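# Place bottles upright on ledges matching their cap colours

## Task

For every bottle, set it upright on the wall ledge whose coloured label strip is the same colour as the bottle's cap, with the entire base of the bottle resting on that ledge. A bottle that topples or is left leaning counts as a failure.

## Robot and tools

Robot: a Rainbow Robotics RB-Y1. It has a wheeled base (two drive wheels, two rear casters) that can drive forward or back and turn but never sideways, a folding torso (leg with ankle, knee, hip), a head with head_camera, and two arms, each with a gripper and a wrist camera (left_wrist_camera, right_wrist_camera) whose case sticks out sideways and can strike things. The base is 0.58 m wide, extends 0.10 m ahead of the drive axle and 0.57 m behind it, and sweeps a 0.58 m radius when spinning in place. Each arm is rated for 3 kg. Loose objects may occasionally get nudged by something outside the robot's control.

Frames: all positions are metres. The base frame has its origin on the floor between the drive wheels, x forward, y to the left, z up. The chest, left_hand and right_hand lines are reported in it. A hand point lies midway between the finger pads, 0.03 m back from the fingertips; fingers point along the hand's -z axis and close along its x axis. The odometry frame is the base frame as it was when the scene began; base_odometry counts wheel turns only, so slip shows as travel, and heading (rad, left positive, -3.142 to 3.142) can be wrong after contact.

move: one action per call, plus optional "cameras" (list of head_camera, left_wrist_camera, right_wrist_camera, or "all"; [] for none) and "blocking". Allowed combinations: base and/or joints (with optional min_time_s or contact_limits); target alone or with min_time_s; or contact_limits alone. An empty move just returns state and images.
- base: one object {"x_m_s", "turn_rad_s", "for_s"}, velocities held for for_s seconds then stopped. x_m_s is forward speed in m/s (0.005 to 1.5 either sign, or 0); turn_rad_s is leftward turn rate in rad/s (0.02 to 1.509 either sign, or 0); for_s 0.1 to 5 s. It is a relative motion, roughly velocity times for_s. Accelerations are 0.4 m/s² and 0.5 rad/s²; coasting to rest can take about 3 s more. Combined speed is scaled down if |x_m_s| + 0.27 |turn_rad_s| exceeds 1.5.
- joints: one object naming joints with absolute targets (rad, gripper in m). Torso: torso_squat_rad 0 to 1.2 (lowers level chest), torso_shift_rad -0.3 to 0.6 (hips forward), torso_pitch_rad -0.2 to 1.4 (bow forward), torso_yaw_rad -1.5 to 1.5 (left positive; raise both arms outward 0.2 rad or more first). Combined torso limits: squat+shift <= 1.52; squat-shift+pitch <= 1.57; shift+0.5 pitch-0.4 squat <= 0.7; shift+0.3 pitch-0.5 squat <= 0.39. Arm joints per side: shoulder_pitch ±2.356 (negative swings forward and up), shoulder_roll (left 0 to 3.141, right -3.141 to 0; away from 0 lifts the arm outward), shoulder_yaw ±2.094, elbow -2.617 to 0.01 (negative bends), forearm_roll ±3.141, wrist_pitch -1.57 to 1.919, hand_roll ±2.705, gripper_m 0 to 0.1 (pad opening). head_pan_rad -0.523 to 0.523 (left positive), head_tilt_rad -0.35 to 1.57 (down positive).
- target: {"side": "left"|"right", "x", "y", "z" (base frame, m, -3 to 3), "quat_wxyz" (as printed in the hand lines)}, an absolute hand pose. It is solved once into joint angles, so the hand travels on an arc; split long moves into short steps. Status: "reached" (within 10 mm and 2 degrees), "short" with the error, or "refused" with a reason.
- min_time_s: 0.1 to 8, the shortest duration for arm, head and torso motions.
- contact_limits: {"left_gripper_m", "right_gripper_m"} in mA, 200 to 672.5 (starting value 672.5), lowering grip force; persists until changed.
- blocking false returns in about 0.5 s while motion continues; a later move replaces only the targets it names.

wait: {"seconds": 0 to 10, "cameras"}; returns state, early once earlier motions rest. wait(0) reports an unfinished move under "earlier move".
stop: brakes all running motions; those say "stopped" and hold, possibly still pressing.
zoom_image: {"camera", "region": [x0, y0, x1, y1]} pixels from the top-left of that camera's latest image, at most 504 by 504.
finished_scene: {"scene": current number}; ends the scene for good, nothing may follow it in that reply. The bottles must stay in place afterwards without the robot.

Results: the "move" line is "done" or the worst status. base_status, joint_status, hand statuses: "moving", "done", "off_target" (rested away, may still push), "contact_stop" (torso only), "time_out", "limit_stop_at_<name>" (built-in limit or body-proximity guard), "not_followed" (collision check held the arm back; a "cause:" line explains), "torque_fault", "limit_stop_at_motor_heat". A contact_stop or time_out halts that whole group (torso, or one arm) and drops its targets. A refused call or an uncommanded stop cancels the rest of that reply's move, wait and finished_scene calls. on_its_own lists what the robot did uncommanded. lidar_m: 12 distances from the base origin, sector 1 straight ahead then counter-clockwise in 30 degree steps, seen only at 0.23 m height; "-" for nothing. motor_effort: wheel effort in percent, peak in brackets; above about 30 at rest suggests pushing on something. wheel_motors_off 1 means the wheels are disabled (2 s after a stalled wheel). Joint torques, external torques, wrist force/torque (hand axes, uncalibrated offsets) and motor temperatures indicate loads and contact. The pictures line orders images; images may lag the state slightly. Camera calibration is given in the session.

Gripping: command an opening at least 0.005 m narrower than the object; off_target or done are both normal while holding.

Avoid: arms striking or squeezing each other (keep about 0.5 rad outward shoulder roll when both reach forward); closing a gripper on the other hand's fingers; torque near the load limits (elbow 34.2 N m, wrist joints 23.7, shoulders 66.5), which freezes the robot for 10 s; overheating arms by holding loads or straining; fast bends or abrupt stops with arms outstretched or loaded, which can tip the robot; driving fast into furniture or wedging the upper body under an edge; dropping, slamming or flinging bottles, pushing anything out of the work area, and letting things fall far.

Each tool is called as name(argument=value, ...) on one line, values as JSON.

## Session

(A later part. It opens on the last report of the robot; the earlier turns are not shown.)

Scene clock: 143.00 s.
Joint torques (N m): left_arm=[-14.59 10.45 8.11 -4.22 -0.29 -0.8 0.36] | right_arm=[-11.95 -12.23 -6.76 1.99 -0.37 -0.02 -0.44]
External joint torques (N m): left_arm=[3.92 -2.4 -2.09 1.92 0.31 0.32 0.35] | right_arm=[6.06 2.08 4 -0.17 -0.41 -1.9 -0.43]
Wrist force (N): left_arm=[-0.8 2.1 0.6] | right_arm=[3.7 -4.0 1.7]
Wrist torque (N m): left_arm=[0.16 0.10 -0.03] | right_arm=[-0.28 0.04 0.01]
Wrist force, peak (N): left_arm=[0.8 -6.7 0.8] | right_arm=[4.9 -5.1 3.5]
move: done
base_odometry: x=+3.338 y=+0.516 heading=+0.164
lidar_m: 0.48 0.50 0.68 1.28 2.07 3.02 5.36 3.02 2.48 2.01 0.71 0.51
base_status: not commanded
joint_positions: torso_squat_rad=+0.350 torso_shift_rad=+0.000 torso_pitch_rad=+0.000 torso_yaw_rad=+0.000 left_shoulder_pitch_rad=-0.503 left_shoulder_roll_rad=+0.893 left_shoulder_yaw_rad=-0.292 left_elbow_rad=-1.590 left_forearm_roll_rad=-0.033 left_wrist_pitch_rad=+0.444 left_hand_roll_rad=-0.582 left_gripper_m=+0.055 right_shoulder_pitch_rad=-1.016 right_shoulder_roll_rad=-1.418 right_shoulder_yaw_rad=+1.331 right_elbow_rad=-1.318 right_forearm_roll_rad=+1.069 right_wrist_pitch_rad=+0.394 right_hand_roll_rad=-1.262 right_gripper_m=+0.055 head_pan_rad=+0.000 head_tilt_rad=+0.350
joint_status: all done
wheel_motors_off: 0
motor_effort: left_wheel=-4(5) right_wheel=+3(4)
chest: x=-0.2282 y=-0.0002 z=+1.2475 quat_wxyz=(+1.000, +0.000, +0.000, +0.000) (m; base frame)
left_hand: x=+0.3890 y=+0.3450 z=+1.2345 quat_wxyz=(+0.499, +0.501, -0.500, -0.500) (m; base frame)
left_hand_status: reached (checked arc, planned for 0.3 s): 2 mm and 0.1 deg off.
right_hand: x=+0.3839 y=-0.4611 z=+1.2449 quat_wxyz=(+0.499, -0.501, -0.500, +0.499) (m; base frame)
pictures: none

move(joints={"right_gripper_m":0.1,"left_gripper_m":0.1}, cameras=["left_wrist_camera", "right_wrist_camera"])

move(target={"side":"right","x":0.384,"y":-0.461,"z":1.247,"quat_wxyz":[0.5,-0.5,-0.5,0.5]}, min_time_s=0.3)

move(base={"x_m_s": -0.27, "for_s": 0.733}, cameras=["all"])

Scene clock: 144.57 s.
Joint torques (N m): left_arm=[-18.22 12.3 8.71 -5.35 -0.41 -0.99 0.47] | right_arm=[-16.14 -14.55 -7.71 2.16 -0.03 1.68 -0.26]
External joint torques (N m): left_arm=[0.28 -0.55 -1.49 0.79 0.19 0.12 0.45] | right_arm=[1.86 -0.23 3.05 0.01 -0.07 -0.2 -0.25]
Wrist force (N): left_arm=[1.0 -5.1 1.1] | right_arm=[2.5 4.7 0.9]
Wrist torque (N m): left_arm=[0.18 0.11 -0.08] | right_arm=[-0.31 0.03 -0.09]
Wrist force, peak (N): left_arm=[1.1 -5.8 1.4] | right_arm=[4.4 -4.4 2.1]
move: done
base_odometry: x=+3.338 y=+0.516 heading=+0.164
lidar_m: 0.48 0.50 0.68 1.28 2.07 3.02 5.36 3.02 2.48 2.02 0.71 0.51
base_status: not commanded
joint_positions: torso_squat_rad=+0.350 torso_shift_rad=+0.000 torso_pitch_rad=+0.000 torso_yaw_rad=+0.000 left_shoulder_pitch_rad=-0.502 left_shoulder_roll_rad=+0.892 left_shoulder_yaw_rad=-0.292 left_elbow_rad=-1.590 left_forearm_roll_rad=-0.033 left_wrist_pitch_rad=+0.444 left_hand_roll_rad=-0.582 left_gripper_m=+0.100 right_shoulder_pitch_rad=-1.015 right_shoulder_roll_rad=-1.418 right_shoulder_yaw_rad=+1.331 right_elbow_rad=-1.318 right_forearm_roll_rad=+1.069 right_wrist_pitch_rad=+0.394 right_hand_roll_rad=-1.262 right_gripper_m=+0.100 head_pan_rad=+0.000 head_tilt_rad=+0.350
joint_status: all done
wheel_motors_off: 0
motor_effort: left_wheel=-5(5) right_wheel=+3(4)
chest: x=-0.2281 y=-0.0002 z=+1.2475 quat_wxyz=(+1.000, +0.000, +0.000, +0.000) (m; base frame)
left_hand: x=+0.3890 y=+0.3450 z=+1.2337 quat_wxyz=(+0.500, +0.500, -0.500, -0.500) (m; base frame)
right_hand: x=+0.3839 y=-0.4610 z=+1.2437 quat_wxyz=(+0.500, -0.500, -0.500, +0.500) (m; base frame)
pictures: left_wrist_camera, right_wrist_camera
camera_calibration:
left_wrist_camera: T_world_to_cam=[[-0.0360676, -0.999335, -0.00542058, 0.364495], [-0.465965, 0.0216153, -0.884539, 1.29233], [0.884068, -0.0293774, -0.466434, 0.31591], [0, 0, 0, 1]] pos_world=[0.33604, 0.345599, 1.29244]
right_wrist_camera: T_world_to_cam=[[-0.0172687, -0.998518, 0.0516151, -0.522615], [-0.49552, -0.0362903, -0.867838, 1.27984], [0.868425, -0.0405628, -0.494159, 0.334688], [0, 0, 0, 1]] pos_world=[0.33451, -0.461818, 1.30306]

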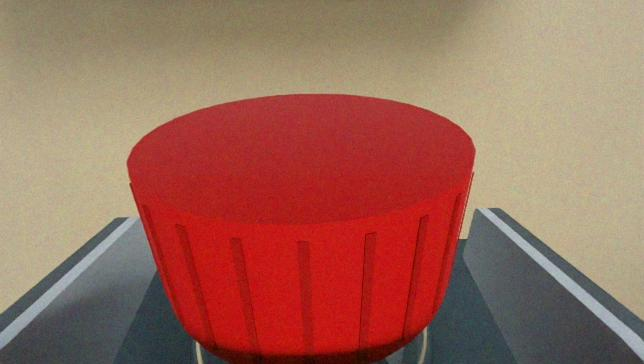

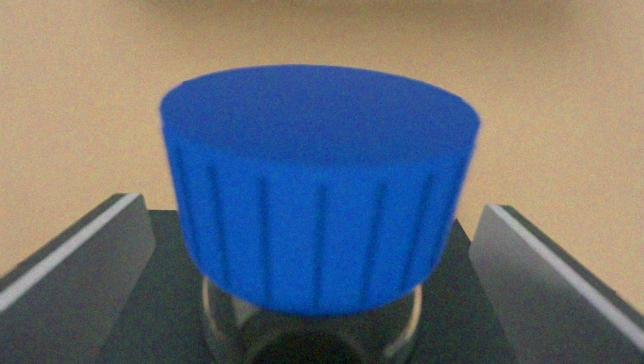

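Scene clock: 145.20 s.
Joint torques (N m): left_arm=[-17.95 12.59 8.66 -5.21 -0.48 -0.96 0.38] | right_arm=[-18.47 -16.58 -10.23 1.94 -0.06 1.5 0.29]
External joint torques (N m): left_arm=[0.55 -0.26 -1.53 0.93 0.12 0.15 0.37] | right_arm=[-0.48 -2.32 0.56 -0.23 -0.1 -0.38 0.3]
Wrist force (N): left_arm=[1.0 -5.1 0.9] | right_arm=[3.0 4.2 0.0]
Wrist torque (N m): left_arm=[0.21 0.12 -0.07] | right_arm=[-0.30 0.06 -0.29]
Wrist force, peak (N): left_arm=[0.8 -5.4 1.1] | right_arm=[2.9 5.4 0.1]
move: done
base_odometry: x=+3.338 y=+0.516 heading=+0.164
lidar_m: 0.48 0.49 0.68 1.28 2.06 3.03 5.35 3.01 2.48 2.02 0.71 0.51
base_status: not commanded
joint_positions: torso_squat_rad=+0.350 torso_shift_rad=+0.000 torso_pitch_rad=+0.000 torso_yaw_rad=+0.000 left_shoulder_pitch_rad=-0.502 left_shoulder_roll_rad=+0.892 left_shoulder_yaw_rad=-0.292 left_elbow_rad=-1.590 left_forearm_roll_rad=-0.033 left_wrist_pitch_rad=+0.444 left_hand_roll_rad=-0.582 left_gripper_m=+0.100 right_shoulder_pitch_rad=-1.021 right_shoulder_roll_rad=-1.423 right_shoulder_yaw_rad=+1.331 right_elbow_rad=-1.321 right_forearm_roll_rad=+1.063 right_wrist_pitch_rad=+0.386 right_hand_roll_rad=-1.257 right_gripper_m=+0.100 head_pan_rad=+0.000 head_tilt_rad=+0.350
joint_status: all done
wheel_motors_off: 0
motor_effort: left_wheel=-5(5) right_wheel=+4(4)
chest: x=-0.2281 y=-0.0002 z=+1.2475 quat_wxyz=(+1.000, +0.000, +0.000, +0.000) (m; base frame)
left_hand: x=+0.3890 y=+0.3450 z=+1.2337 quat_wxyz=(+0.500, +0.500, -0.500, -0.500) (m; base frame)
right_hand: x=+0.3840 y=-0.4610 z=+1.2467 quat_wxyz=(+0.500, -0.500, -0.500, +0.500) (m; base frame)
right_hand_status: reached (checked arc, planned for 0.3 s): 0 mm and 0.0 deg off.
pictures: none

Scene clock: 147.17 s.
Joint torques (N m): left_arm=[-19.56 13.24 8.61 -5.61 -0.64 -1.09 0.44] | right_arm=[-17.92 -15.71 -10.66 1.92 -0.2 1.74 0.17]
External joint torques (N m): left_arm=[-1.06 0.39 -1.58 0.53 -0.03 0.03 0.42] | right_arm=[0.06 -1.46 0.13 -0.26 -0.23 -0.14 0.18]
Wrist force (N): left_arm=[1.1 -4.9 1.0] | right_arm=[2.9 3.9 -0.2]
Wrist torque (N m): left_arm=[0.16 0.13 -0.08] | right_arm=[-0.22 0.05 -0.30]
Wrist force, peak (N): left_arm=[1.2 -5.3 1.6] | right_arm=[3.9 5.4 0.3]
move: done
base_odometry: x=+3.142 y=+0.483 heading=+0.163
lidar_m: 0.68 0.70 0.96 1.31 2.00 2.87 5.16 2.87 2.46 2.39 0.99 0.71
base_status: done (sent for 0.73 of 0.73 s)
joint_positions: torso_squat_rad=+0.350 torso_shift_rad=+0.000 torso_pitch_rad=+0.000 torso_yaw_rad=+0.000 left_shoulder_pitch_rad=-0.502 left_shoulder_roll_rad=+0.892 left_shoulder_yaw_rad=-0.292 left_elbow_rad=-1.590 left_forearm_roll_rad=-0.033 left_wrist_pitch_rad=+0.444 left_hand_roll_rad=-0.582 left_gripper_m=+0.100 right_shoulder_pitch_rad=-1.021 right_shoulder_roll_rad=-1.423 right_shoulder_yaw_rad=+1.331 right_elbow_rad=-1.321 right_forearm_roll_rad=+1.063 right_wrist_pitch_rad=+0.386 right_hand_roll_rad=-1.257 right_gripper_m=+0.100 head_pan_rad=+0.000 head_tilt_rad=+0.350
joint_status: not commanded
wheel_motors_off: 0
motor_effort: left_wheel=-3(25) right_wheel=+1(26)
chest: x=-0.2281 y=-0.0002 z=+1.2475 quat_wxyz=(+1.000, +0.000, +0.000, +0.000) (m; base frame)
left_hand: x=+0.3890 y=+0.3451 z=+1.2335 quat_wxyz=(+0.500, +0.500, -0.500, -0.500) (m; base frame)
right_hand: x=+0.3839 y=-0.4611 z=+1.2468 quat_wxyz=(+0.500, -0.500, -0.500, +0.500) (m; base frame)
pictures: head_camera, left_wrist_camera, right_wrist_camera
camera_calibration:
head_camera: T_world_to_cam=[[-0.0279687, -0.999324, 0.0238682, -0.0358293], [-0.308203, -0.0140933, -0.951216, 1.37193], [0.950909, -0.0339605, -0.3076, 0.584333], [0, 0, 0, 1]] pos_world=[-0.133819, 0.00337415, 1.48559]
left_wrist_camera: T_world_to_cam=[[-0.0359364, -0.99934, -0.00536547, 0.36438], [-0.466288, 0.021516, -0.884371, 1.29208], [0.883903, -0.0292793, -0.466753, 0.316252], [0, 0, 0, 1]] pos_world=[0.336038, 0.345599, 1.29224]
right_wrist_camera: T_world_to_cam=[[-0.0166804, -0.99853, 0.051565, -0.523112], [-0.496399, -0.0364972, -0.867327, 1.28224], [0.867934, -0.0400642, -0.495061, 0.33766], [0, 0, 0, 1]] pos_world=[0.33471, -0.462017, 1.30626]

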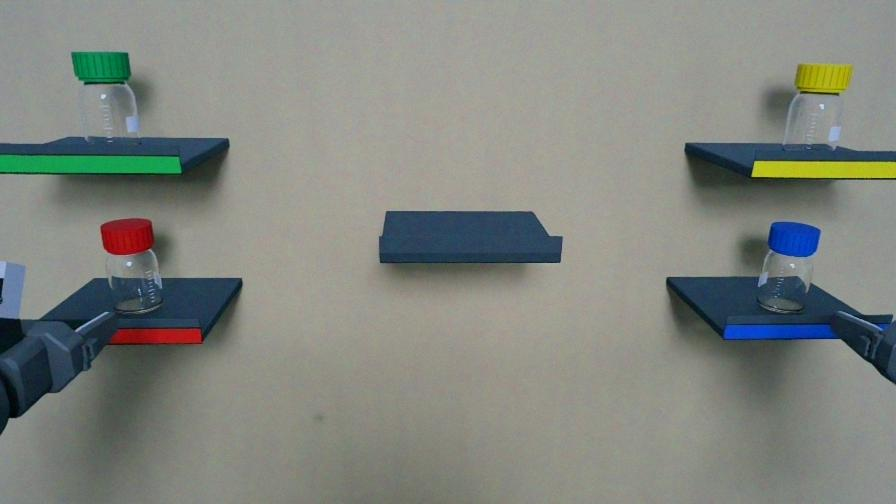

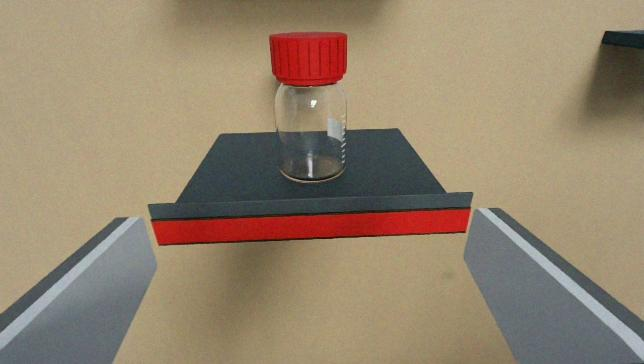

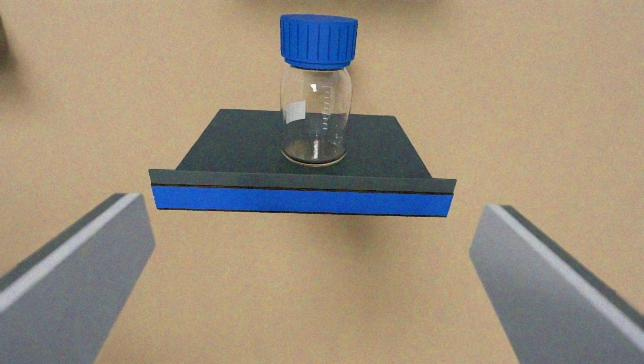

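finished_scene(scene=2)

The scene is finished: the task was done.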